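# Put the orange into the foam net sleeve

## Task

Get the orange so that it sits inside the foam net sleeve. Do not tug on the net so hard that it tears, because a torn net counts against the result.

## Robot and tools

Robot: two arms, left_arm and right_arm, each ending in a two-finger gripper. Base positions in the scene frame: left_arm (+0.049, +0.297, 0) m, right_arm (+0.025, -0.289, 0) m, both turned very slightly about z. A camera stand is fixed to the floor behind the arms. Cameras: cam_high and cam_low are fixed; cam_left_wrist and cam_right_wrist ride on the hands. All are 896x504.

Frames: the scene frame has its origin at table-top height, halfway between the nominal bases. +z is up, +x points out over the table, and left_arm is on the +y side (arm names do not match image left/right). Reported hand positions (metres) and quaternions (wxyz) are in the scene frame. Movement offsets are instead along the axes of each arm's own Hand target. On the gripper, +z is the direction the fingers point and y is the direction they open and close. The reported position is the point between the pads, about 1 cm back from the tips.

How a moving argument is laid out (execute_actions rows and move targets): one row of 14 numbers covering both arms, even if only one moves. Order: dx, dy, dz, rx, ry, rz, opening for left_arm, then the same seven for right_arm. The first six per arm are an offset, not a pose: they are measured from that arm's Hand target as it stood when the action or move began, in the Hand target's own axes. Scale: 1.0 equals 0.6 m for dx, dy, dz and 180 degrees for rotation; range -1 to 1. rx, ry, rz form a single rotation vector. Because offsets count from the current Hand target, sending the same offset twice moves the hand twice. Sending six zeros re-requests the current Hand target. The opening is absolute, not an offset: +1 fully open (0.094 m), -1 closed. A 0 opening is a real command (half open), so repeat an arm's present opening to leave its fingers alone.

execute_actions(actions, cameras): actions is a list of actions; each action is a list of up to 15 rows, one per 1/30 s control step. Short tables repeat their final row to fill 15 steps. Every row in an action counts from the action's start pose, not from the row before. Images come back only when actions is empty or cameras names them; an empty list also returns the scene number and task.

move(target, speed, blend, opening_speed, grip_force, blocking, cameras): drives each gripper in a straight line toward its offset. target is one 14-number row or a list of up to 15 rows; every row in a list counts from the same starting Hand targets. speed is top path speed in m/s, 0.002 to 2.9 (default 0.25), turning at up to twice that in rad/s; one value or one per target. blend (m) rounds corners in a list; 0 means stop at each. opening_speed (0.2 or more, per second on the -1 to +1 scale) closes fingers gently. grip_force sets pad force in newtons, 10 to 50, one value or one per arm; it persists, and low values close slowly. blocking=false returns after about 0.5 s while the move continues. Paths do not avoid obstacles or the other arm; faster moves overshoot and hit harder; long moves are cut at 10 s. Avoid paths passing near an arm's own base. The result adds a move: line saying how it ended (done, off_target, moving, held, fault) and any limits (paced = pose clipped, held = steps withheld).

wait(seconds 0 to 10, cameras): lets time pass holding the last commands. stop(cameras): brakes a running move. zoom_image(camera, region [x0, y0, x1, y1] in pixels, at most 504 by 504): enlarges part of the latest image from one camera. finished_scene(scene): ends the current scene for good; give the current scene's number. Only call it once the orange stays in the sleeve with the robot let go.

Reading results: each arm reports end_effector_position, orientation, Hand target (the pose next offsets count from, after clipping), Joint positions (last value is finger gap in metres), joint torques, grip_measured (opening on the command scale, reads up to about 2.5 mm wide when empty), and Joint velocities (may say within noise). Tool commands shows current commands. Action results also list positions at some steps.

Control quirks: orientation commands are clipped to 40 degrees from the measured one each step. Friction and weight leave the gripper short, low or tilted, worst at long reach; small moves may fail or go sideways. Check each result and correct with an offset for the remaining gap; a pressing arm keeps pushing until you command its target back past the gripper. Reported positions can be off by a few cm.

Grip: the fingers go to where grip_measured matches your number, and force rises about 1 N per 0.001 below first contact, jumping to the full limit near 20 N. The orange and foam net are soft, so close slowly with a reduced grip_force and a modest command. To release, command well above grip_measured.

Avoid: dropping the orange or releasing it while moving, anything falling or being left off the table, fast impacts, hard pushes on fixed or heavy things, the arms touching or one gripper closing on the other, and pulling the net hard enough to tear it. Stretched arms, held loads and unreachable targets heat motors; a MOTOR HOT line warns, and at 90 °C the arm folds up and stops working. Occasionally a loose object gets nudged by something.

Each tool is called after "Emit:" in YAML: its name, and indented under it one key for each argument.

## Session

Emit:
execute_actions:
  actions: []

Emit:
zoom_image:
  camera: "cam_high"
  region: [380, 140, 540, 340]

Scene clock: 0.00 s.
left_arm: end_effector_position=(+0.3271, +0.0129, +0.0821) grip_measured=-0.975 end_effector_quat_wxyz=(+0.277, +0.071, +0.764, -0.578) | right_arm: end_effector_position=(+0.3218, -0.0856, +0.0870) grip_measured=-0.962 end_effector_quat_wxyz=(-0.644, +0.698, -0.309, -0.049)
Joint positions: left_arm=[-0.494 1.852 0.388 1.233 0.688 -0.883 0.001] | right_arm=[0.192 1.777 0.367 1.082 -1.031 -1.362 0.002]
Joint velocities: within noise
Joint torques (N m): no reading
Heat: left arm: 31 °C; right arm: 30 °C.
Hand target: left_arm +0.3316, +0.0134, +0.0880; +0.287, +0.072, +0.760, -0.579 | right_arm +0.3258, -0.0866, +0.0945; -0.650, +0.695, -0.303, -0.041
Tool commands: left_gripper/opening=-1.0 right_gripper/opening=-1.0
camera_calibration:
cam_left_wrist: T_world_to_cam=[[-0.442495, -0.348307, 0.826366, 0.0819352], [-0.885114, 0.317728, -0.340033, 0.338918], [-0.144124, -0.881891, -0.448885, 0.224159], [0, 0, 0, 1]] pos_world=[0.368543, 0.118538, 0.148156]
cam_right_wrist: T_world_to_cam=[[0.507576, 0.0173159, 0.861433, -0.237496], [0.548353, -0.777671, -0.30747, -0.186319], [0.664587, 0.628433, -0.404222, 0.00493275], [0, 0, 0, 1]] pos_world=[0.219438, -0.143883, 0.149294]

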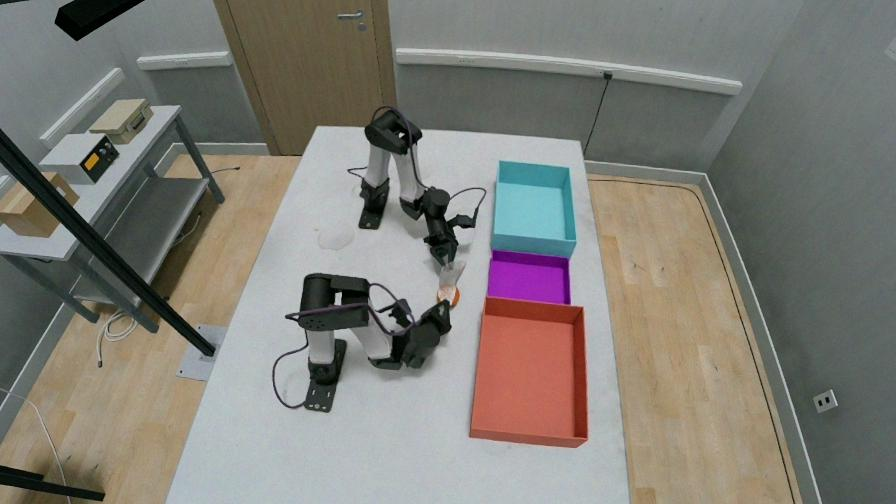

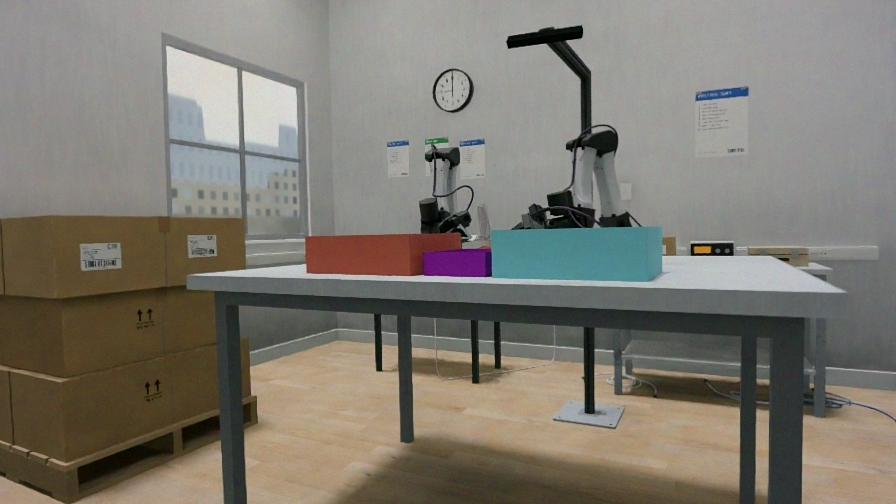

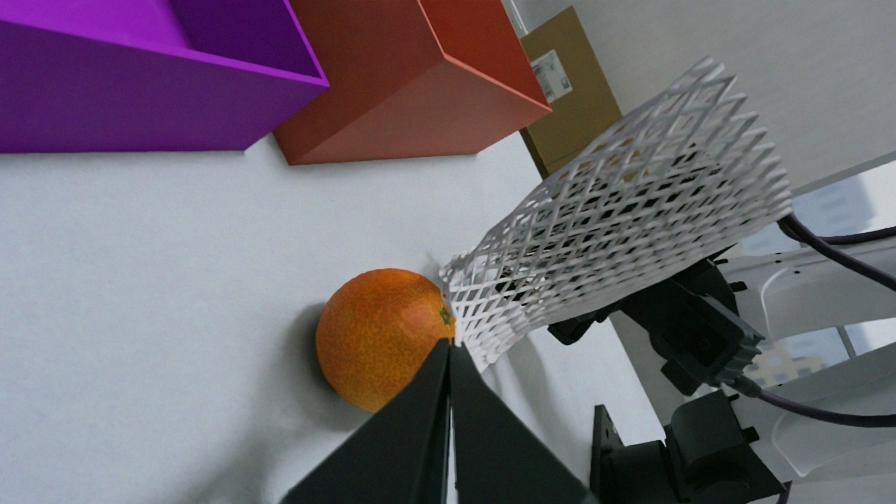

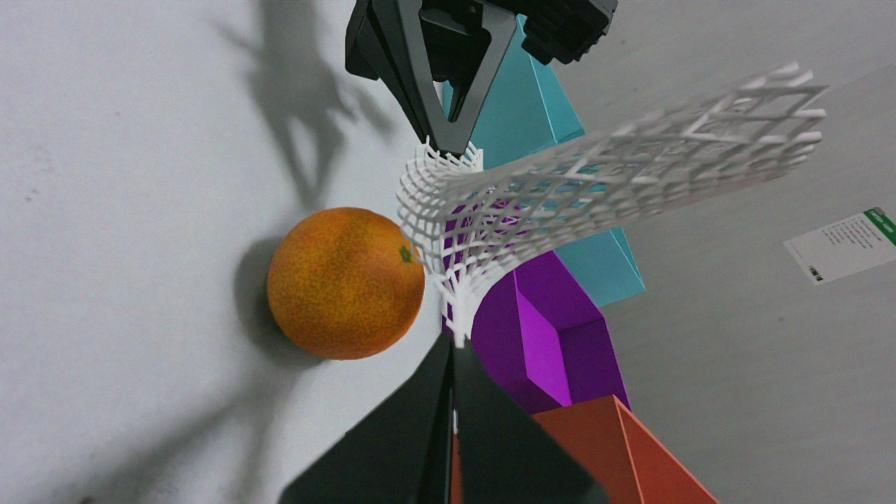

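Scaled by 2.520.

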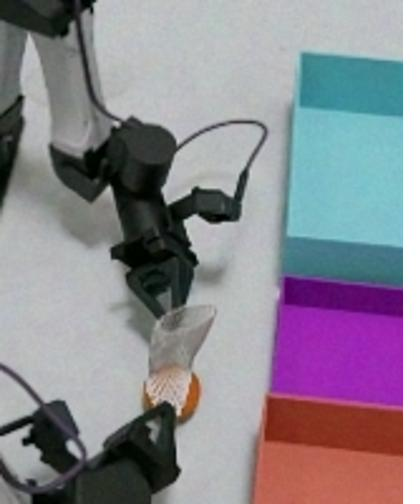

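Emit:
move:
  target: [-0.0173,-0.028,-0.0055,-0.123,0.0764,0,-1,-0.015,-0.0293,-0.005,-0.129,0.0663,0,-1]
  speed: 0.15
  cameras: ["cam_high","cam_low","cam_left_wrist","cam_right_wrist"]

Scene clock: 15.43 s.
left_arm: end_effector_position=(+0.3258, +0.0135, +0.0931) grip_measured=-0.975 end_effector_quat_wxyz=(+0.186, +0.077, +0.888, -0.414) | right_arm: end_effector_position=(+0.3195, -0.0858, +0.1025) grip_measured=-0.962 end_effector_quat_wxyz=(-0.461, +0.810, -0.359, -0.046)
Joint positions: left_arm=[-0.559 1.516 0.727 0.047 0.516 -0.638 0.001] | right_arm=[0.284 1.45 0.733 -0.183 -0.754 -1.767 0.002]
Joint torques (N m): left_arm=[-0.4 -8.62 8.7 1.21 -0.19 0.25] | right_arm=[0.23 -6.43 8.58 1 -0.06 -0.14]
Heat: left arm: 33 °C; right arm: 31 °C.
Hand target: left_arm +0.3316, +0.0134, +0.1081; +0.203, +0.084, +0.885, -0.410 | right_arm +0.3258, -0.0866, +0.1145; -0.463, +0.812, -0.354, -0.029
Off the commanded pose: left_arm 0.016 m, 2 deg | right_arm 0.014 m, 2 deg.
move: off_target (left_arm, right_arm)
camera_calibration:
cam_left_wrist: T_world_to_cam=[[-0.308279, -0.663265, 0.681942, 0.0464281], [-0.915917, 0.400625, -0.0243964, 0.320845], [-0.257022, -0.632123, -0.731, 0.289118], [0, 0, 0, 1]] pos_world=[0.38249, 0.0850135, 0.187511]
cam_right_wrist: T_world_to_cam=[[0.633853, 0.34931, 0.690082, -0.243991], [0.529361, -0.846427, -0.0577778, -0.205739], [0.563922, 0.401925, -0.721421, 0.0580226], [0, 0, 0, 1]] pos_world=[0.230844, -0.112235, 0.198345]

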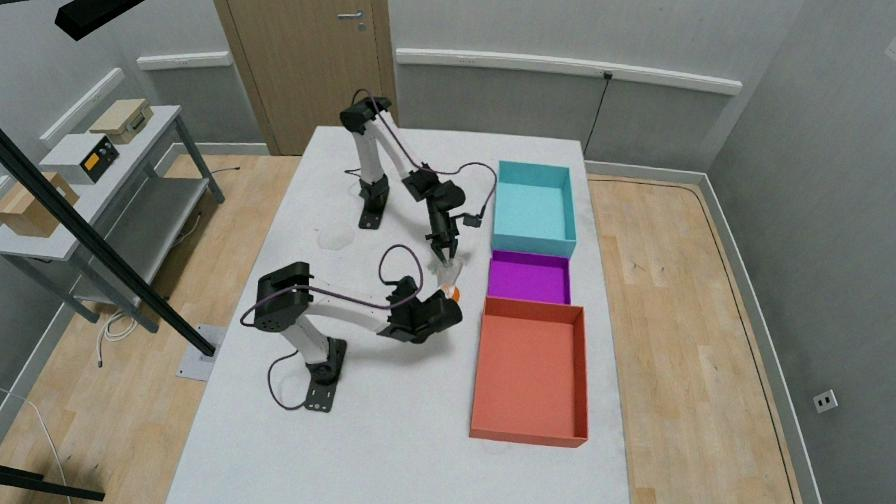

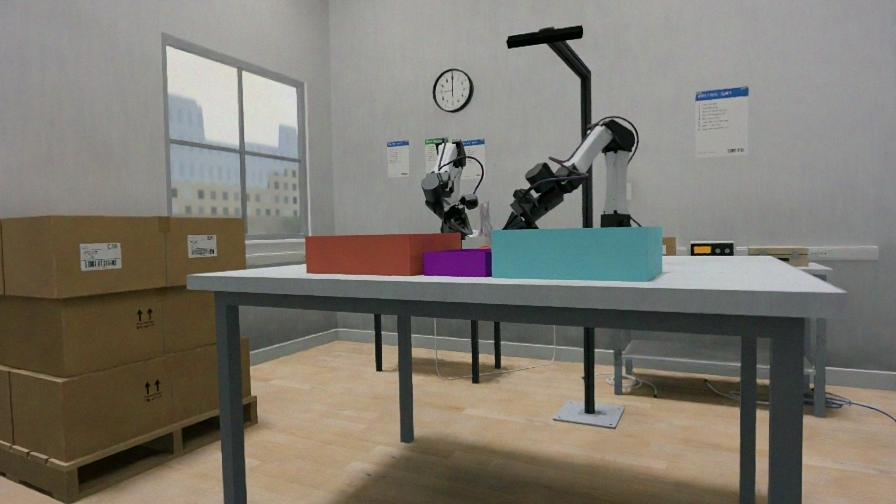

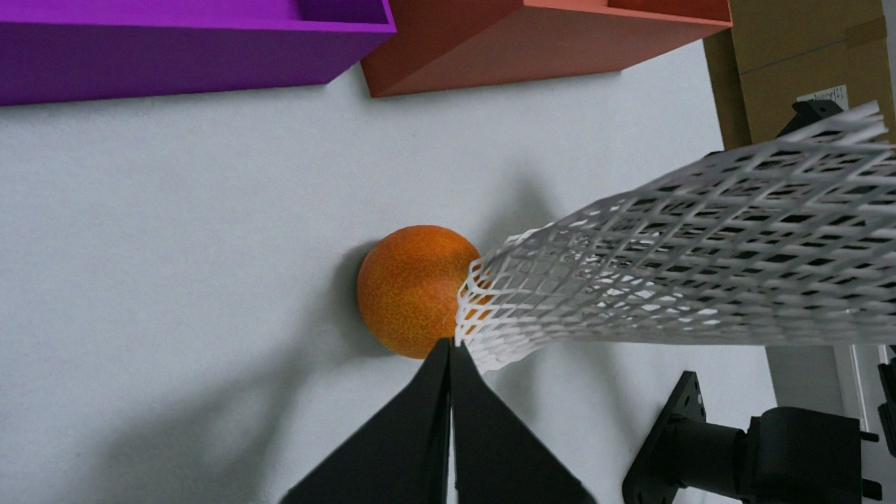

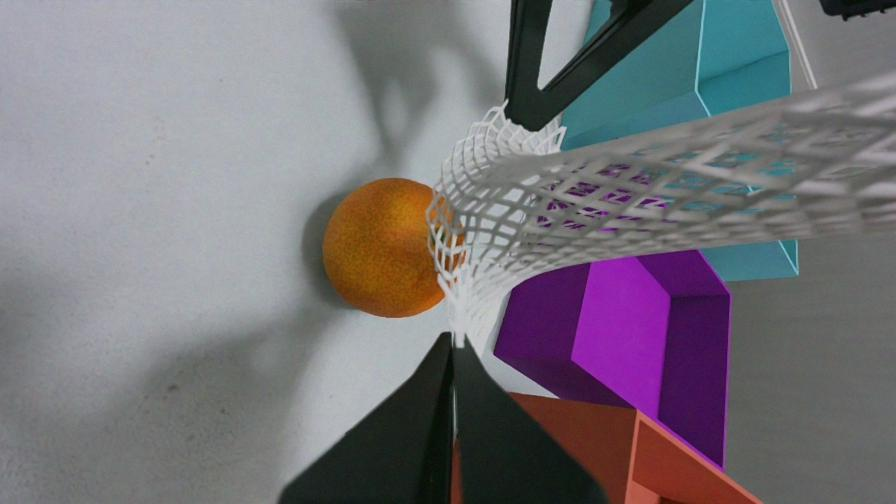

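Emit:
move:
  target: [0.023,0.0584,0.0427,0,0,0,-1,0.0329,0.0472,0.0494,0,0,0,-1]
  speed: 0.08
  cameras: ["cam_high","cam_left_wrist","cam_right_wrist"]

Emit:
zoom_image:
  camera: "cam_high"
  region: [400, 200, 520, 320]

Scene clock: 27.60 s.
left_arm: end_effector_position=(+0.3317, +0.0125, +0.0663) grip_measured=-0.975 end_effector_quat_wxyz=(+0.193, +0.082, +0.886, -0.413) | right_arm: end_effector_position=(+0.3269, -0.0825, +0.0699) grip_measured=-0.962 end_effector_quat_wxyz=(-0.460, +0.812, -0.357, -0.045)
Joint positions: left_arm=[-0.552 1.606 0.681 0.19 0.516 -0.621 0.001] | right_arm=[0.289 1.562 0.684 -0.021 -0.751 -1.769 0.002]
Joint torques (N m): left_arm=[1.1 -5.42 5.09 1.8 -0.05 0.25] | right_arm=[0.09 -5.18 4.77 1.46 -0.03 -0.09]
Heat: left arm: 35 °C; right arm: 32 °C.
Hand target: left_arm +0.3376, +0.0164, +0.0630; +0.203, +0.084, +0.885, -0.410 | right_arm +0.3318, -0.0836, +0.0695; -0.463, +0.812, -0.354, -0.029
Off the commanded pose: left_arm 0.008 m, 1 deg | right_arm 0.005 m, 2 deg.
move: done
camera_calibration:
cam_left_wrist: T_world_to_cam=[[-0.32302, -0.662915, 0.675427, 0.0711877], [-0.913836, 0.404063, -0.040461, 0.326298], [-0.246093, -0.630299, -0.736316, 0.267126], [0, 0, 0, 1]] pos_world=[0.386916, 0.0837156, 0.161809]
cam_right_wrist: T_world_to_cam=[[0.63034, 0.353184, 0.691327, -0.225885], [0.532523, -0.84469, -0.0540111, -0.209956], [0.564881, 0.402193, -0.720521, 0.0287619], [0, 0, 0, 1]] pos_world=[0.237943, -0.109137, 0.165544]
Images, in order (width x height): cam_high 896x504, cam_left_wrist 896x504, cam_right_wrist 896x504.

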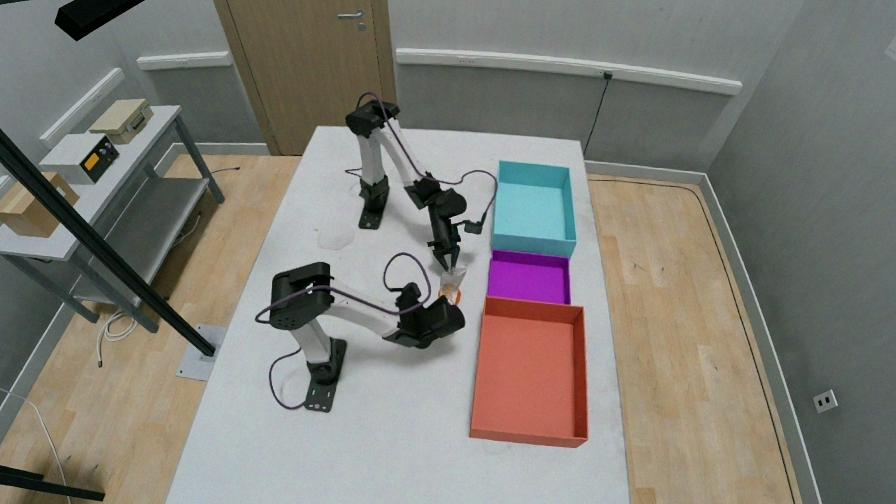

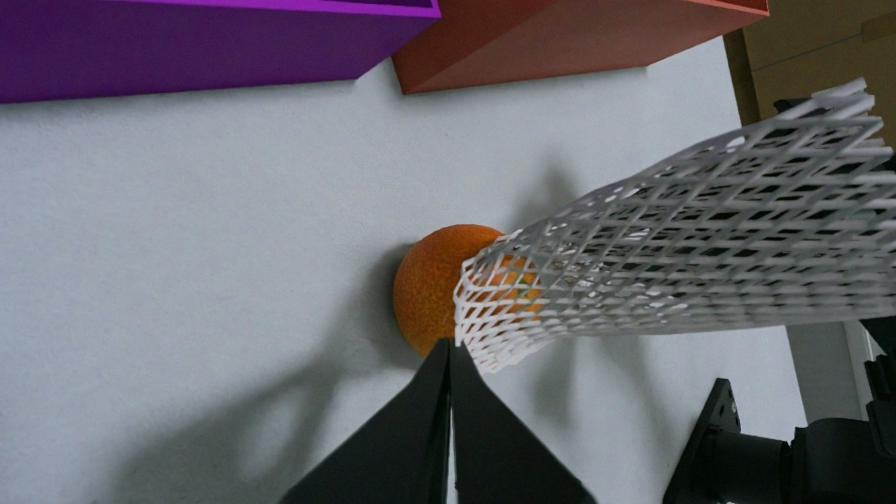

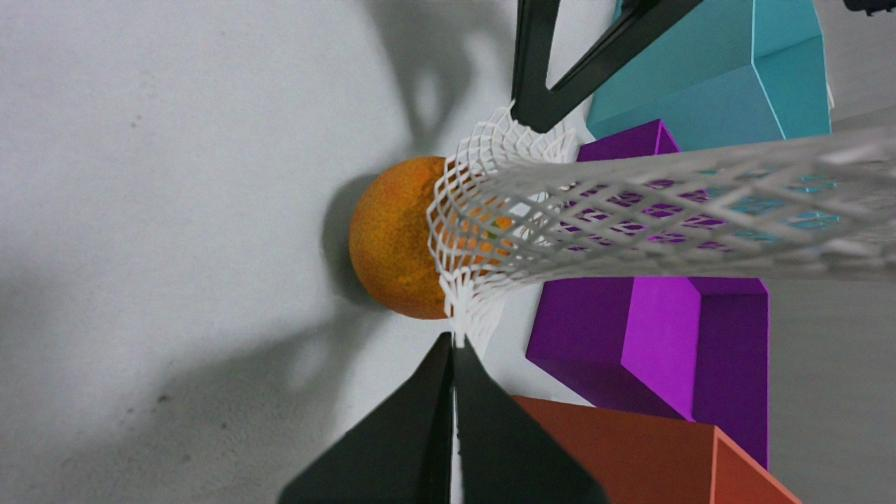

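Scaled by 4.200.

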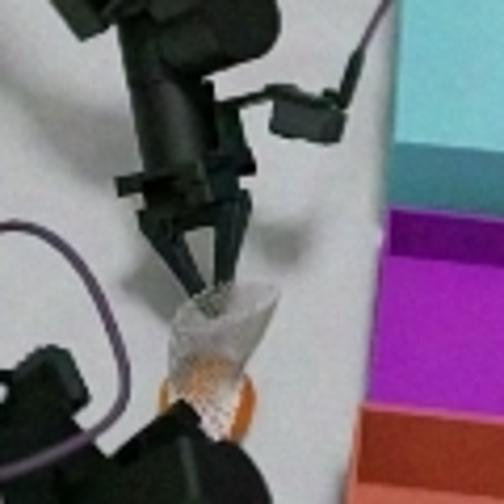

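Emit:
move:
  target:
    - [-0.0192,-0.0101,-0.0082,0,0,0,-1,0.0013,-0.0216,-0.0081,0,0,0,-1]
    - [0.0078,0.0335,0.0284,0,0,0,-1,0.0249,0.0244,0.0278,0,0,0,-1]
  speed: 0.08
  cameras: ["cam_high","cam_left_wrist","cam_right_wrist"]

Emit:
zoom_image:
  camera: "cam_high"
  region: [400, 200, 520, 320]

Scene clock: 36.57 s.
left_arm: end_effector_position=(+0.3413, +0.0115, +0.0438) grip_measured=-0.976 end_effector_quat_wxyz=(+0.199, +0.083, +0.884, -0.415) | right_arm: end_effector_position=(+0.3347, -0.0803, +0.0458) grip_measured=-0.963 end_effector_quat_wxyz=(-0.462, +0.812, -0.354, -0.041)
Joint positions: left_arm=[-0.539 1.709 0.665 0.315 0.524 -0.61 0.001] | right_arm=[0.289 1.665 0.664 0.108 -0.751 -1.773 0.002]
Joint torques (N m): left_arm=[1.03 -5.63 4.45 1.77 -0.02 0.24] | right_arm=[-0.54 -5.18 4.18 1.43 -0.12 -0.12]
Heat: left arm: 35 °C; right arm: 32 °C.
Hand target: left_arm +0.3446, +0.0164, +0.0372; +0.203, +0.084, +0.885, -0.410 | right_arm +0.3389, -0.0836, +0.0437; -0.463, +0.812, -0.354, -0.029
Off the commanded pose: left_arm 0.009 m, 1 deg | right_arm 0.006 m, 1 deg.
move: done
camera_calibration:
cam_left_wrist: T_world_to_cam=[[-0.329776, -0.659866, 0.675148, 0.0911205], [-0.914054, 0.402045, -0.0535243, 0.335239], [-0.236121, -0.634773, -0.735738, 0.248847], [0, 0, 0, 1]] pos_world=[0.395234, 0.0833074, 0.13951]
cam_right_wrist: T_world_to_cam=[[0.622806, 0.354561, 0.697423, -0.212593], [0.53528, -0.843233, -0.0493223, -0.214659], [0.570603, 0.404035, -0.71496, 0.00398666], [0, 0, 0, 1]] pos_world=[0.245032, -0.107241, 0.14053]
Images, in order (width x height): cam_high 896x504, cam_left_wrist 896x504, cam_right_wrist 896x504.

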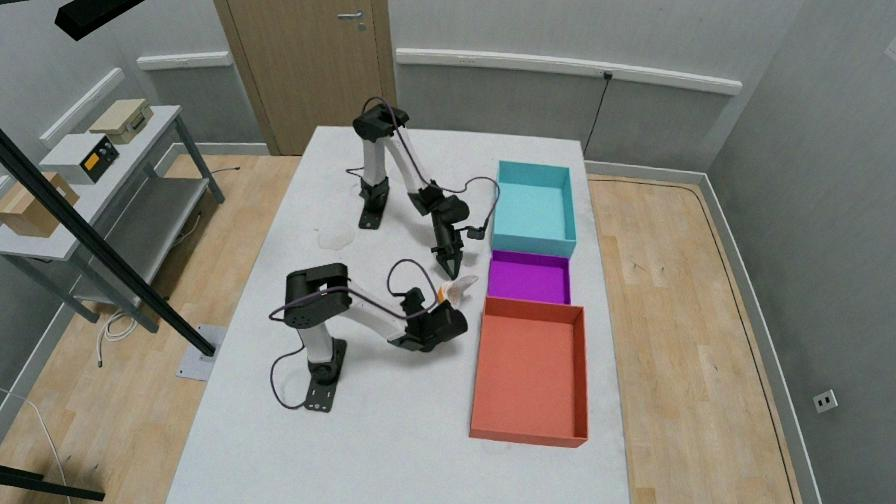

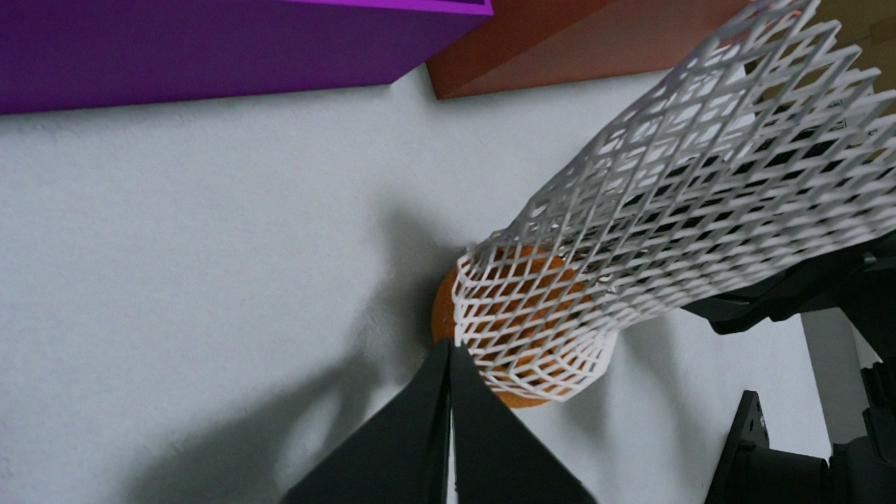

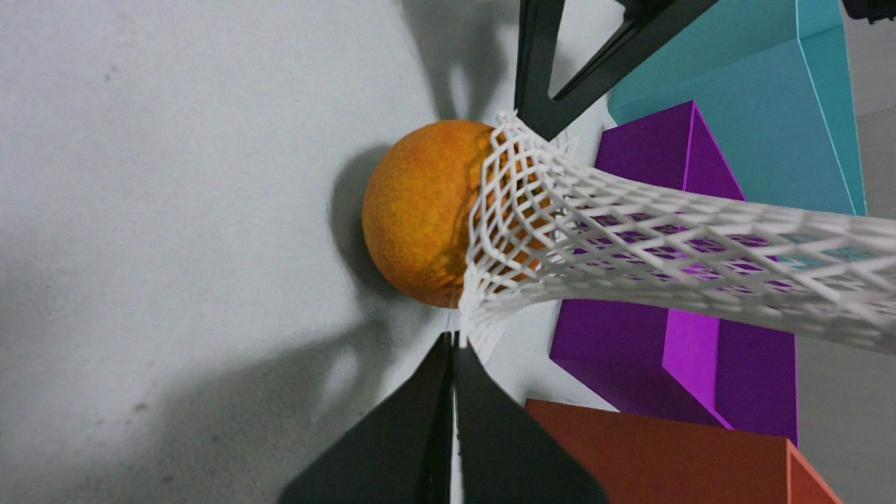

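Scaled by 4.200.

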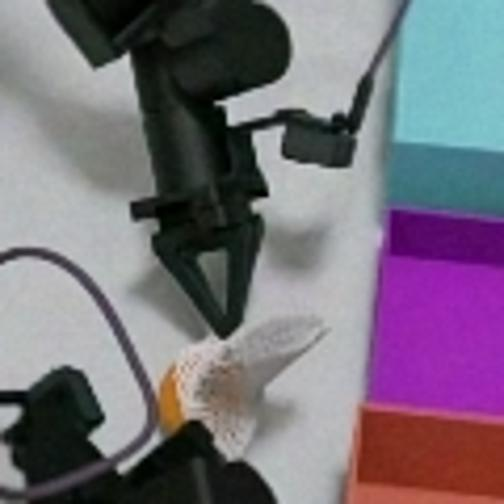

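Emit:
move:
  target:
    - [-0.0271,-0.0438,-0.0368,0,0,0,-1,-0.0237,-0.0463,-0.036,0,0,0,-1]
    - [-0.0075,-0.0506,-0.0431,0,0,0,-1,-0.0399,-0.0332,-0.0421,0,0,0,-1]
    - [0.0125,-0.0183,-0.0163,0,0,0,-1,-0.0221,0.0015,-0.0151,0,0,0,-1]
  speed: 0.1
  cameras: ["cam_high","cam_left_wrist","cam_right_wrist"]

Emit:
zoom_image:
  camera: "cam_high"
  region: [400, 200, 520, 320]

Scene clock: 50.43 s.
left_arm: end_effector_position=(+0.3294, +0.0144, +0.0535) grip_measured=-0.976 end_effector_quat_wxyz=(+0.199, +0.089, +0.882, -0.417) | right_arm: end_effector_position=(+0.3237, -0.0818, +0.0568) grip_measured=-0.963 end_effector_quat_wxyz=(-0.465, +0.813, -0.349, -0.036)
Joint positions: left_arm=[-0.549 1.639 0.633 0.283 0.523 -0.61 0.001] | right_arm=[0.295 1.587 0.631 0.079 -0.746 -1.773 0.002]
Joint torques (N m): left_arm=[-0.34 -5.37 4.68 1.77 -0.17 0.03] | right_arm=[0.01 -4.85 4.37 1.42 -0.08 0.07]
Heat: left arm: 35 °C; right arm: 33 °C.
Hand target: left_arm +0.3316, +0.0166, +0.0473; +0.203, +0.084, +0.885, -0.410 | right_arm +0.3259, -0.0836, +0.0531; -0.463, +0.812, -0.354, -0.029
Off the commanded pose: left_arm 0.007 m, 1 deg | right_arm 0.005 m, 1 deg.
move: done
camera_calibration:
cam_left_wrist: T_world_to_cam=[[-0.339981, -0.654965, 0.674859, 0.0858633], [-0.909803, 0.41072, -0.0597288, 0.32249], [-0.238058, -0.634295, -0.735526, 0.255591], [0, 0, 0, 1]] pos_world=[0.38344, 0.0859043, 0.14931]
cam_right_wrist: T_world_to_cam=[[0.610598, 0.35602, 0.707404, -0.209336], [0.538682, -0.841488, -0.0414635, -0.210787], [0.58051, 0.406383, -0.705592, 0.0152537], [0, 0, 0, 1]] pos_world=[0.232512, -0.109046, 0.150108]
Images, in order (width x height): cam_high 896x504, cam_left_wrist 896x504, cam_right_wrist 896x504.

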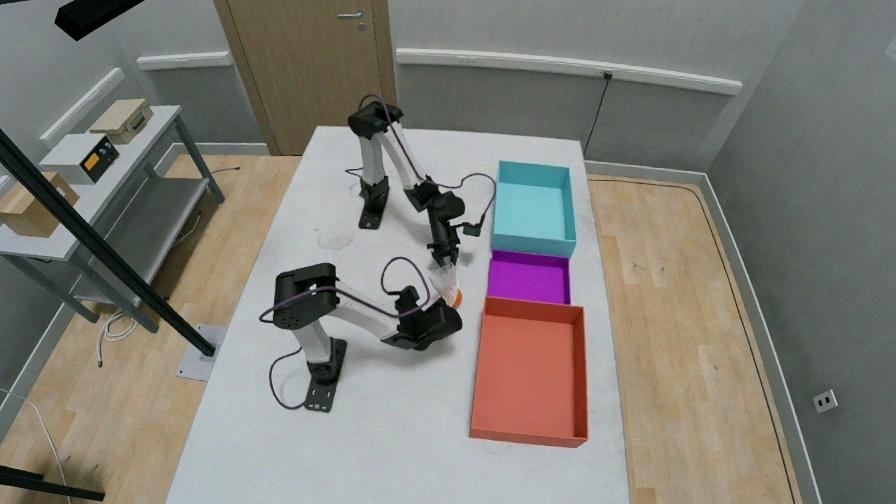

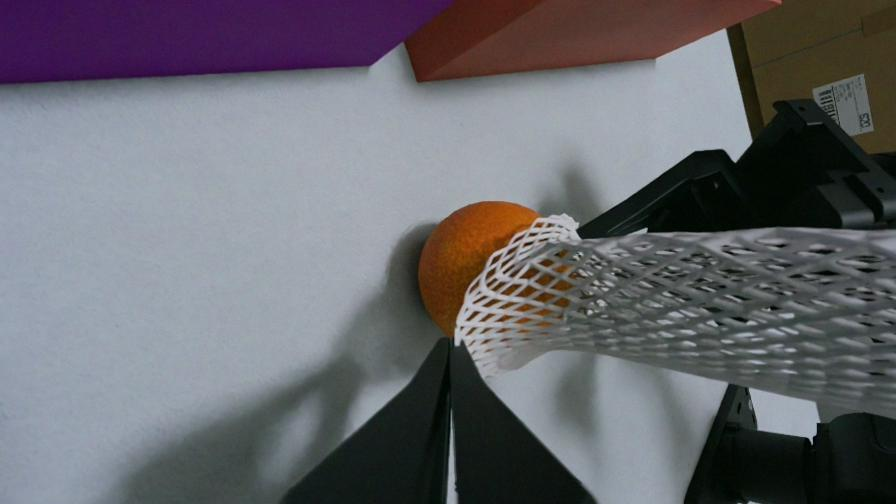

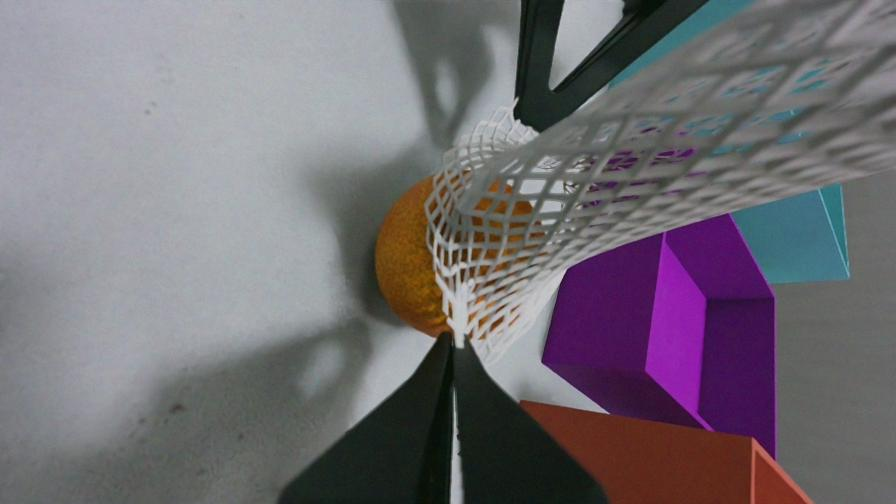

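Scaled by 4.200.

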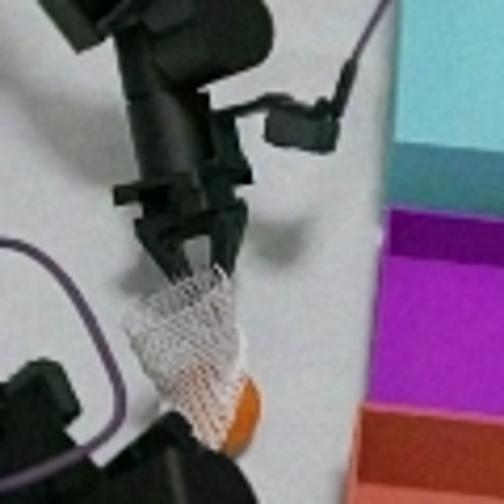

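Emit:
move:
  target:
    - [-0.0178,-0.0288,-0.0242,0,0,0,-1,-0.0156,-0.0305,-0.0237,0,0,0,-1]
    - [-0.0276,-0.0254,-0.0211,0,0,0,-1,-0.0075,-0.037,-0.0207,0,0,0,-1]
    - [-0.0027,0.015,0.0128,0,0,0,-1,0.0144,0.0057,0.0125,0,0,0,-1]
  speed: 0.08
  cameras: ["cam_high","cam_left_wrist","cam_right_wrist"]

Emit:
zoom_image:
  camera: "cam_high"
  region: [400, 200, 520, 320]

Scene clock: 59.07 s.
left_arm: end_effector_position=(+0.3341, +0.0113, +0.0437) grip_measured=-0.976 end_effector_quat_wxyz=(+0.199, +0.088, +0.883, -0.417) | right_arm: end_effector_position=(+0.3316, -0.0796, +0.0493) grip_measured=-0.963 end_effector_quat_wxyz=(-0.468, +0.812, -0.346, -0.032)
Joint positions: left_arm=[-0.549 1.692 0.641 0.328 0.523 -0.61 0.001] | right_arm=[0.295 1.64 0.64 0.134 -0.746 -1.773 0.002]
Joint torques (N m): left_arm=[0.85 -5.53 4.44 1.73 -0.09 0.14] | right_arm=[-0.55 -4.59 4.11 1.28 -0.11 -0.08]
Heat: left arm: 35 °C; right arm: 33 °C.
Hand target: left_arm +0.3381, +0.0166, +0.0373; +0.203, +0.084, +0.885, -0.410 | right_arm +0.3324, -0.0837, +0.0431; -0.463, +0.812, -0.354, -0.029
Off the commanded pose: left_arm 0.009 m, 1 deg | right_arm 0.007 m, 1 deg.
move: done
camera_calibration:
cam_left_wrist: T_world_to_cam=[[-0.339135, -0.655555, 0.674711, 0.091788], [-0.909884, 0.410754, -0.058249, 0.327497], [-0.238955, -0.633663, -0.73578, 0.247851], [0, 0, 0, 1]] pos_world=[0.388338, 0.0827056, 0.13951]
cam_right_wrist: T_world_to_cam=[[0.603278, 0.353873, 0.714724, -0.207858], [0.539065, -0.841387, -0.0384225, -0.213789], [0.587763, 0.408462, -0.698351, 0.00177938], [0, 0, 0, 1]] pos_world=[0.239597, -0.107051, 0.14159]
Images, in order (width x height): cam_high 896x504, cam_left_wrist 896x504, cam_right_wrist 896x504.

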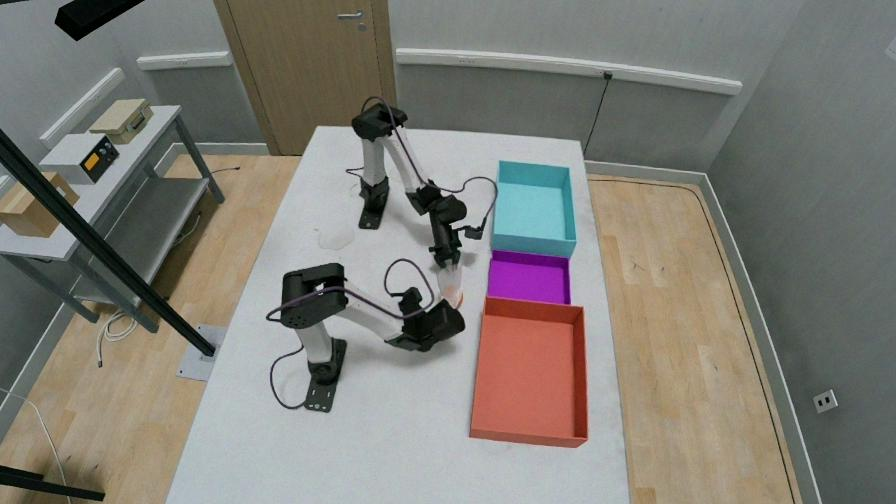

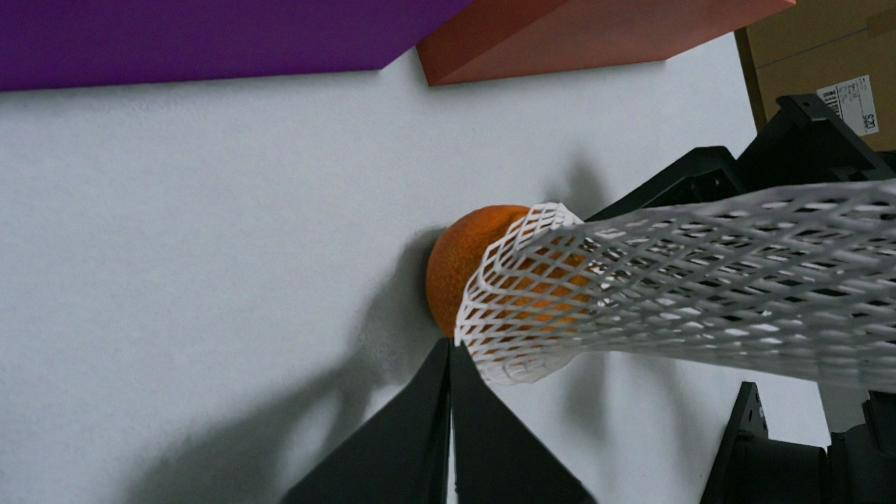

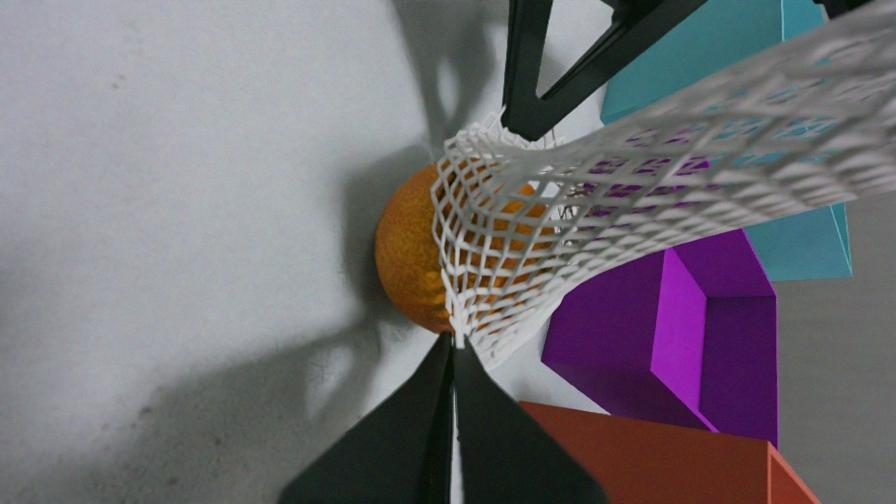

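Scaled by 4.200.

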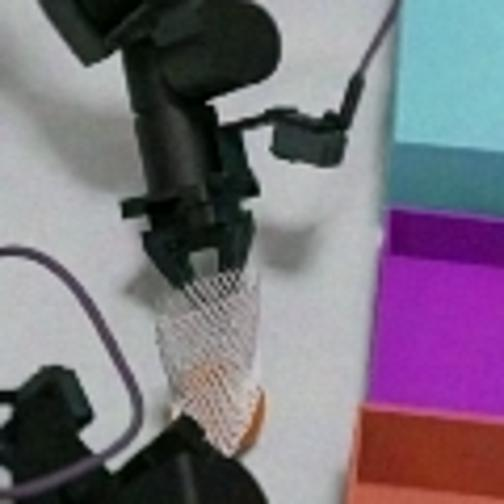

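Emit:
move:
  target:
    - [-0.0188,-0.0229,-0.0191,0,0,0,-1,-0.01,-0.0281,-0.0187,0,0,0,-1]
    - [0.0048,0.0151,0.0128,0,0,0,-1,0.0106,0.0121,0.0126,0,0,0,-1]
  speed: 0.08
  cameras: ["cam_high","cam_left_wrist","cam_right_wrist"]

Emit:
zoom_image:
  camera: "cam_high"
  region: [400, 200, 520, 320]

Scene clock: 66.50 s.
left_arm: end_effector_position=(+0.3374, +0.0092, +0.0341) grip_measured=-0.977 end_effector_quat_wxyz=(+0.202, +0.089, +0.881, -0.418) | right_arm: end_effector_position=(+0.3344, -0.0816, +0.0358) grip_measured=-0.964 end_effector_quat_wxyz=(-0.466, +0.811, -0.351, -0.033)
Joint positions: left_arm=[-0.549 1.741 0.636 0.389 0.523 -0.61 0.001] | right_arm=[0.287 1.693 0.629 0.189 -0.746 -1.773 0.002]
Joint torques (N m): left_arm=[1.29 -5.53 4.1 1.72 -0.07 0.18] | right_arm=[-0.77 -5.04 3.77 1.33 -0.05 -0.09]
Heat: left arm: 35 °C; right arm: 33 °C.
Hand target: left_arm +0.3406, +0.0166, +0.0253; +0.203, +0.084, +0.885, -0.410 | right_arm +0.3349, -0.0837, +0.0311; -0.463, +0.812, -0.354, -0.029
Off the commanded pose: left_arm 0.012 m, 1 deg | right_arm 0.005 m, 1 deg.
move: off_target (left_arm)
camera_calibration:
cam_left_wrist: T_world_to_cam=[[-0.343517, -0.652747, 0.675216, 0.0994513], [-0.909466, 0.410535, -0.0658183, 0.330851], [-0.234237, -0.636696, -0.734677, 0.238589], [0, 0, 0, 1]] pos_world=[0.390948, 0.0809994, 0.129911]
cam_right_wrist: T_world_to_cam=[[0.611219, 0.350766, 0.709489, -0.201821], [0.532379, -0.845531, -0.0406159, -0.215547], [0.585648, 0.402542, -0.703545, -0.00800608], [0, 0, 0, 1]] pos_world=[0.242798, -0.108237, 0.128803]
Images, in order (width x height): cam_high 896x504, cam_left_wrist 896x504, cam_right_wrist 896x504.

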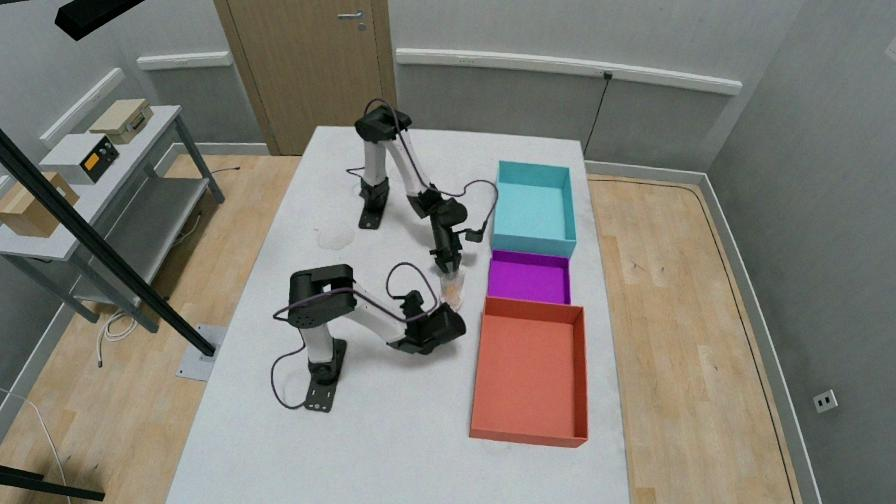

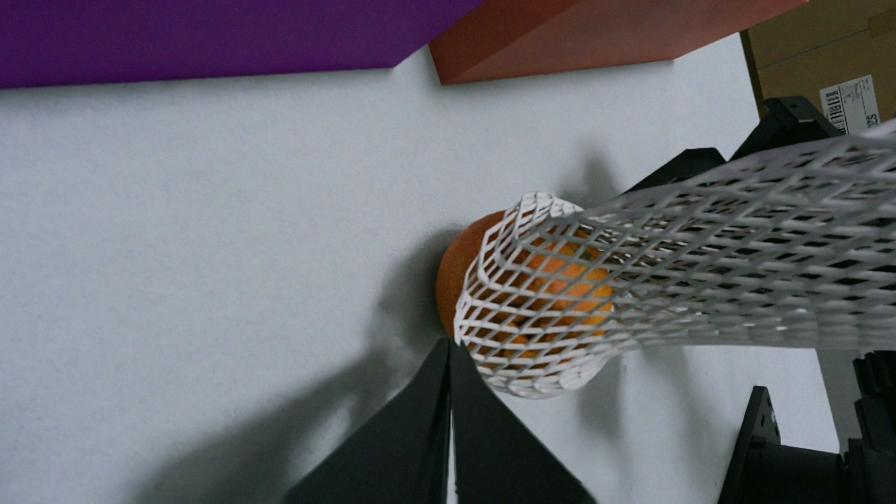

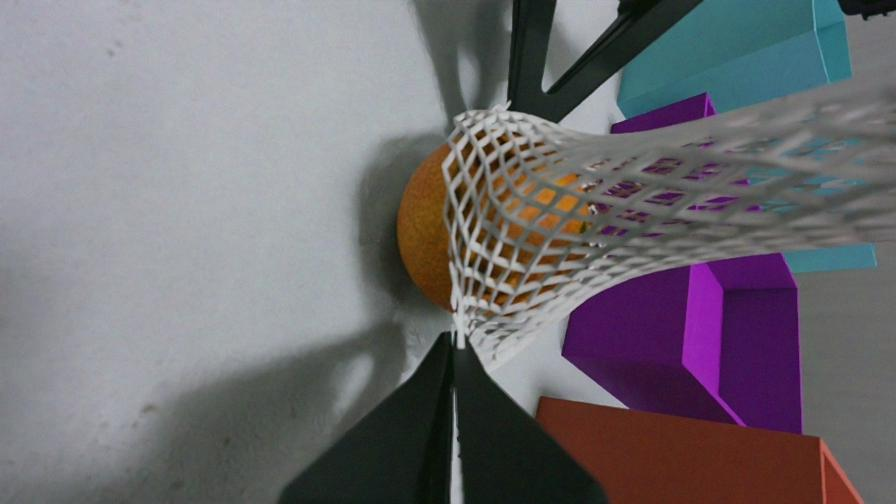

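Scaled by 4.200.

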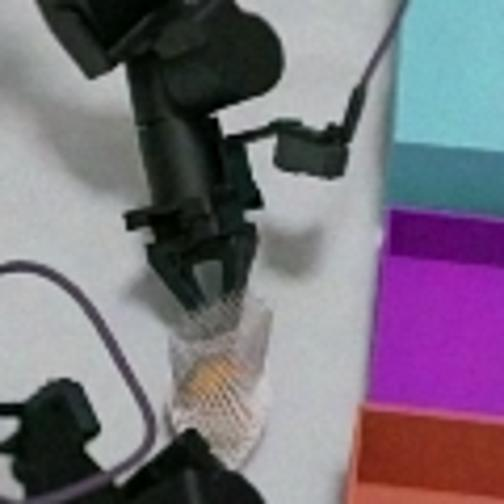

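Emit:
move:
  target: [0.0157,0.0254,0.0213,0,0,0,-1,0.0137,0.0268,0.0209,0,0,0,-1]
  speed: 0.06
  cameras: ["cam_left_wrist","cam_right_wrist"]

Scene clock: 71.67 s.
left_arm: end_effector_position=(+0.3377, +0.0092, +0.0125) grip_measured=-0.978 end_effector_quat_wxyz=(+0.202, +0.089, +0.881, -0.419) | right_arm: end_effector_position=(+0.3321, -0.0788, +0.0139) grip_measured=-0.964 end_effector_quat_wxyz=(-0.466, +0.813, -0.348, -0.038)
Joint positions: left_arm=[-0.548 1.829 0.612 0.503 0.526 -0.61 0.001] | right_arm=[0.295 1.778 0.601 0.3 -0.751 -1.773 0.002]
Joint torques (N m): left_arm=[1.17 -5.76 3.66 1.7 -0.1 0.18] | right_arm=[-0.66 -5.15 3.37 1.33 -0.07 -0.05]
Heat: left arm: 35 °C; right arm: 33 °C.
Hand target: left_arm +0.3406, +0.0166, +0.0033; +0.203, +0.084, +0.885, -0.410 | right_arm +0.3349, -0.0836, +0.0091; -0.463, +0.812, -0.354, -0.029
Off the commanded pose: left_arm 0.012 m, 1 deg | right_arm 0.007 m, 1 deg.
move: off_target (left_arm)
camera_calibration:
cam_left_wrist: T_world_to_cam=[[-0.344158, -0.650795, 0.676772, 0.114258], [-0.909127, 0.411094, -0.067003, 0.329565], [-0.234612, -0.638332, -0.733137, 0.222955], [0, 0, 0, 1]] pos_world=[0.391248, 0.0811958, 0.108212]
cam_right_wrist: T_world_to_cam=[[0.610268, 0.355397, 0.708001, -0.185203], [0.541132, -0.839738, -0.0449093, -0.215279], [0.578575, 0.410529, -0.704782, -0.0202211], [0, 0, 0, 1]] pos_world=[0.241218, -0.106656, 0.107205]
Images, in order (width x height): cam_left_wrist 896x504, cam_right_wrist 896x504.

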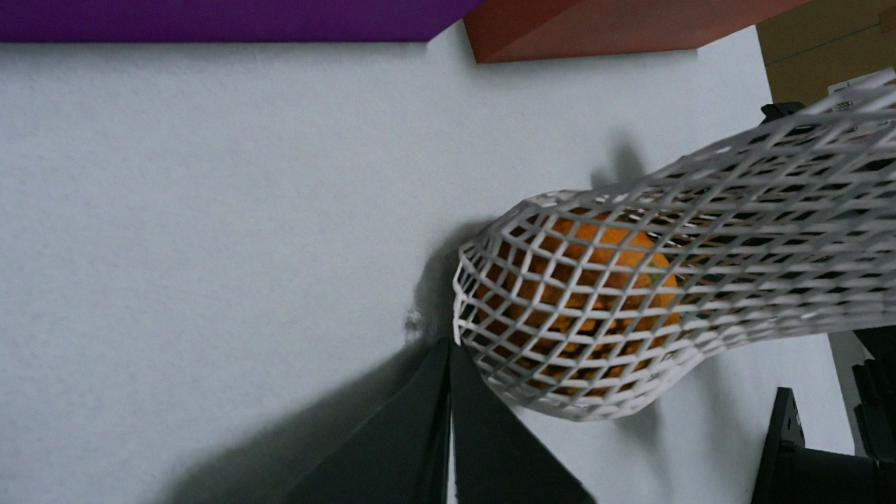

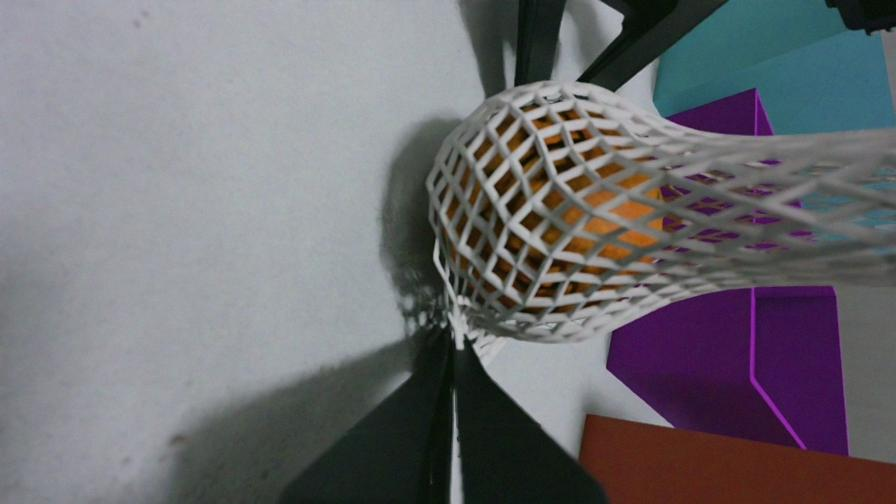

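Fully enclosed. Release.

Emit:
move:
  target:
    - [-0.0028,-0.0046,-0.0039,0,0,0,-1,-0.0025,-0.0049,-0.0038,0,0,0,-1]
    - [-0.0028,-0.0046,-0.0039,0,0,0,-0.7,-0.0025,-0.0049,-0.0038,0,0,0,-0.7]
    - [-0.0028,-0.0046,-0.13,0,0,0,-0.7,-0.0025,-0.0049,-0.13,0,0,0,-0.7]
  speed: 0.06
  opening_speed: 0.3
  cameras: ["cam_left_wrist","cam_right_wrist"]

Scene clock: 80.40 s.
left_arm: end_effector_position=(+0.3235, +0.0732, +0.0463) grip_measured=-0.702 end_effector_quat_wxyz=(+0.204, +0.075, +0.887, -0.407) | right_arm: end_effector_position=(+0.3097, -0.1440, +0.0431) grip_measured=-0.702 end_effector_quat_wxyz=(-0.451, +0.813, -0.367, -0.036)
Joint positions: left_arm=[-0.376 1.527 0.513 0.214 0.616 -0.486 0.014] | right_arm=[0.074 1.542 0.583 -0.122 -0.837 -2.016 0.014]
Joint torques (N m): left_arm=[0.64 -8.08 4.88 1.2 0.17 0.24] | right_arm=[-0.61 -6.67 6.69 0.74 -0.48 -0.09]
Heat: left arm: 35 °C; right arm: 34 °C.
Hand target: left_arm +0.3185, +0.0741, +0.0512; +0.203, +0.084, +0.885, -0.410 | right_arm +0.3137, -0.1421, +0.0563; -0.463, +0.812, -0.354, -0.029
Off the commanded pose: left_arm 0.007 m, 1 deg | right_arm 0.014 m, 2 deg.
move: off_target (right_arm)
camera_calibration:
cam_left_wrist: T_world_to_cam=[[-0.315534, -0.675733, 0.666201, 0.121224], [-0.923249, 0.380797, -0.0510353, 0.298795], [-0.219201, -0.631172, -0.744024, 0.280255], [0, 0, 0, 1]] pos_world=[0.375545, 0.145024, 0.143006]
cam_right_wrist: T_world_to_cam=[[0.639914, 0.355014, 0.681524, -0.177078], [0.512666, -0.857896, -0.034478, -0.250832], [0.572436, 0.371457, -0.730983, 0.0375397], [0, 0, 0, 1]] pos_world=[0.220419, -0.166267, 0.139476]
Images, in order (width x height): cam_left_wrist 896x504, cam_right_wrist 896x504.

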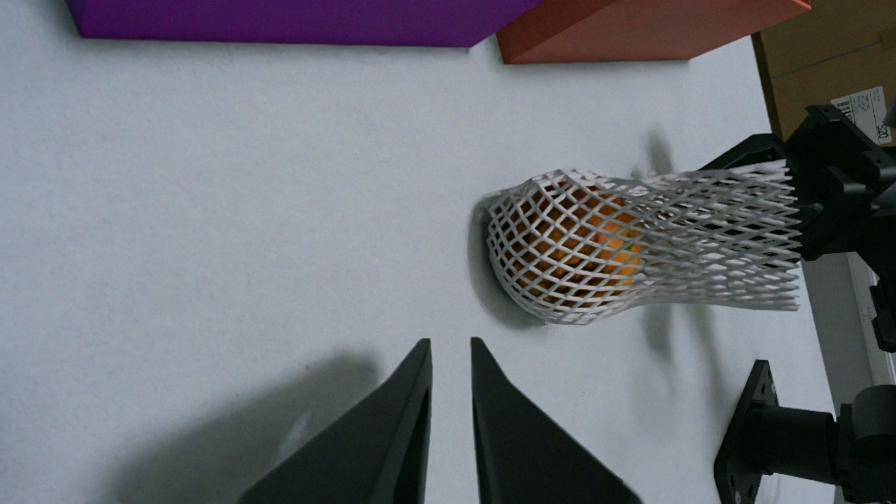

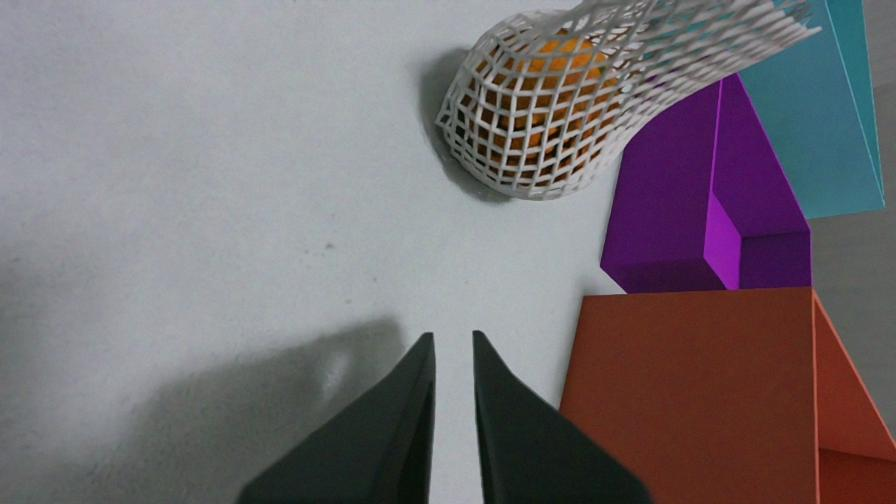

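Emit:
finished_scene:
  scene: 2

The scene is finished: the task was done.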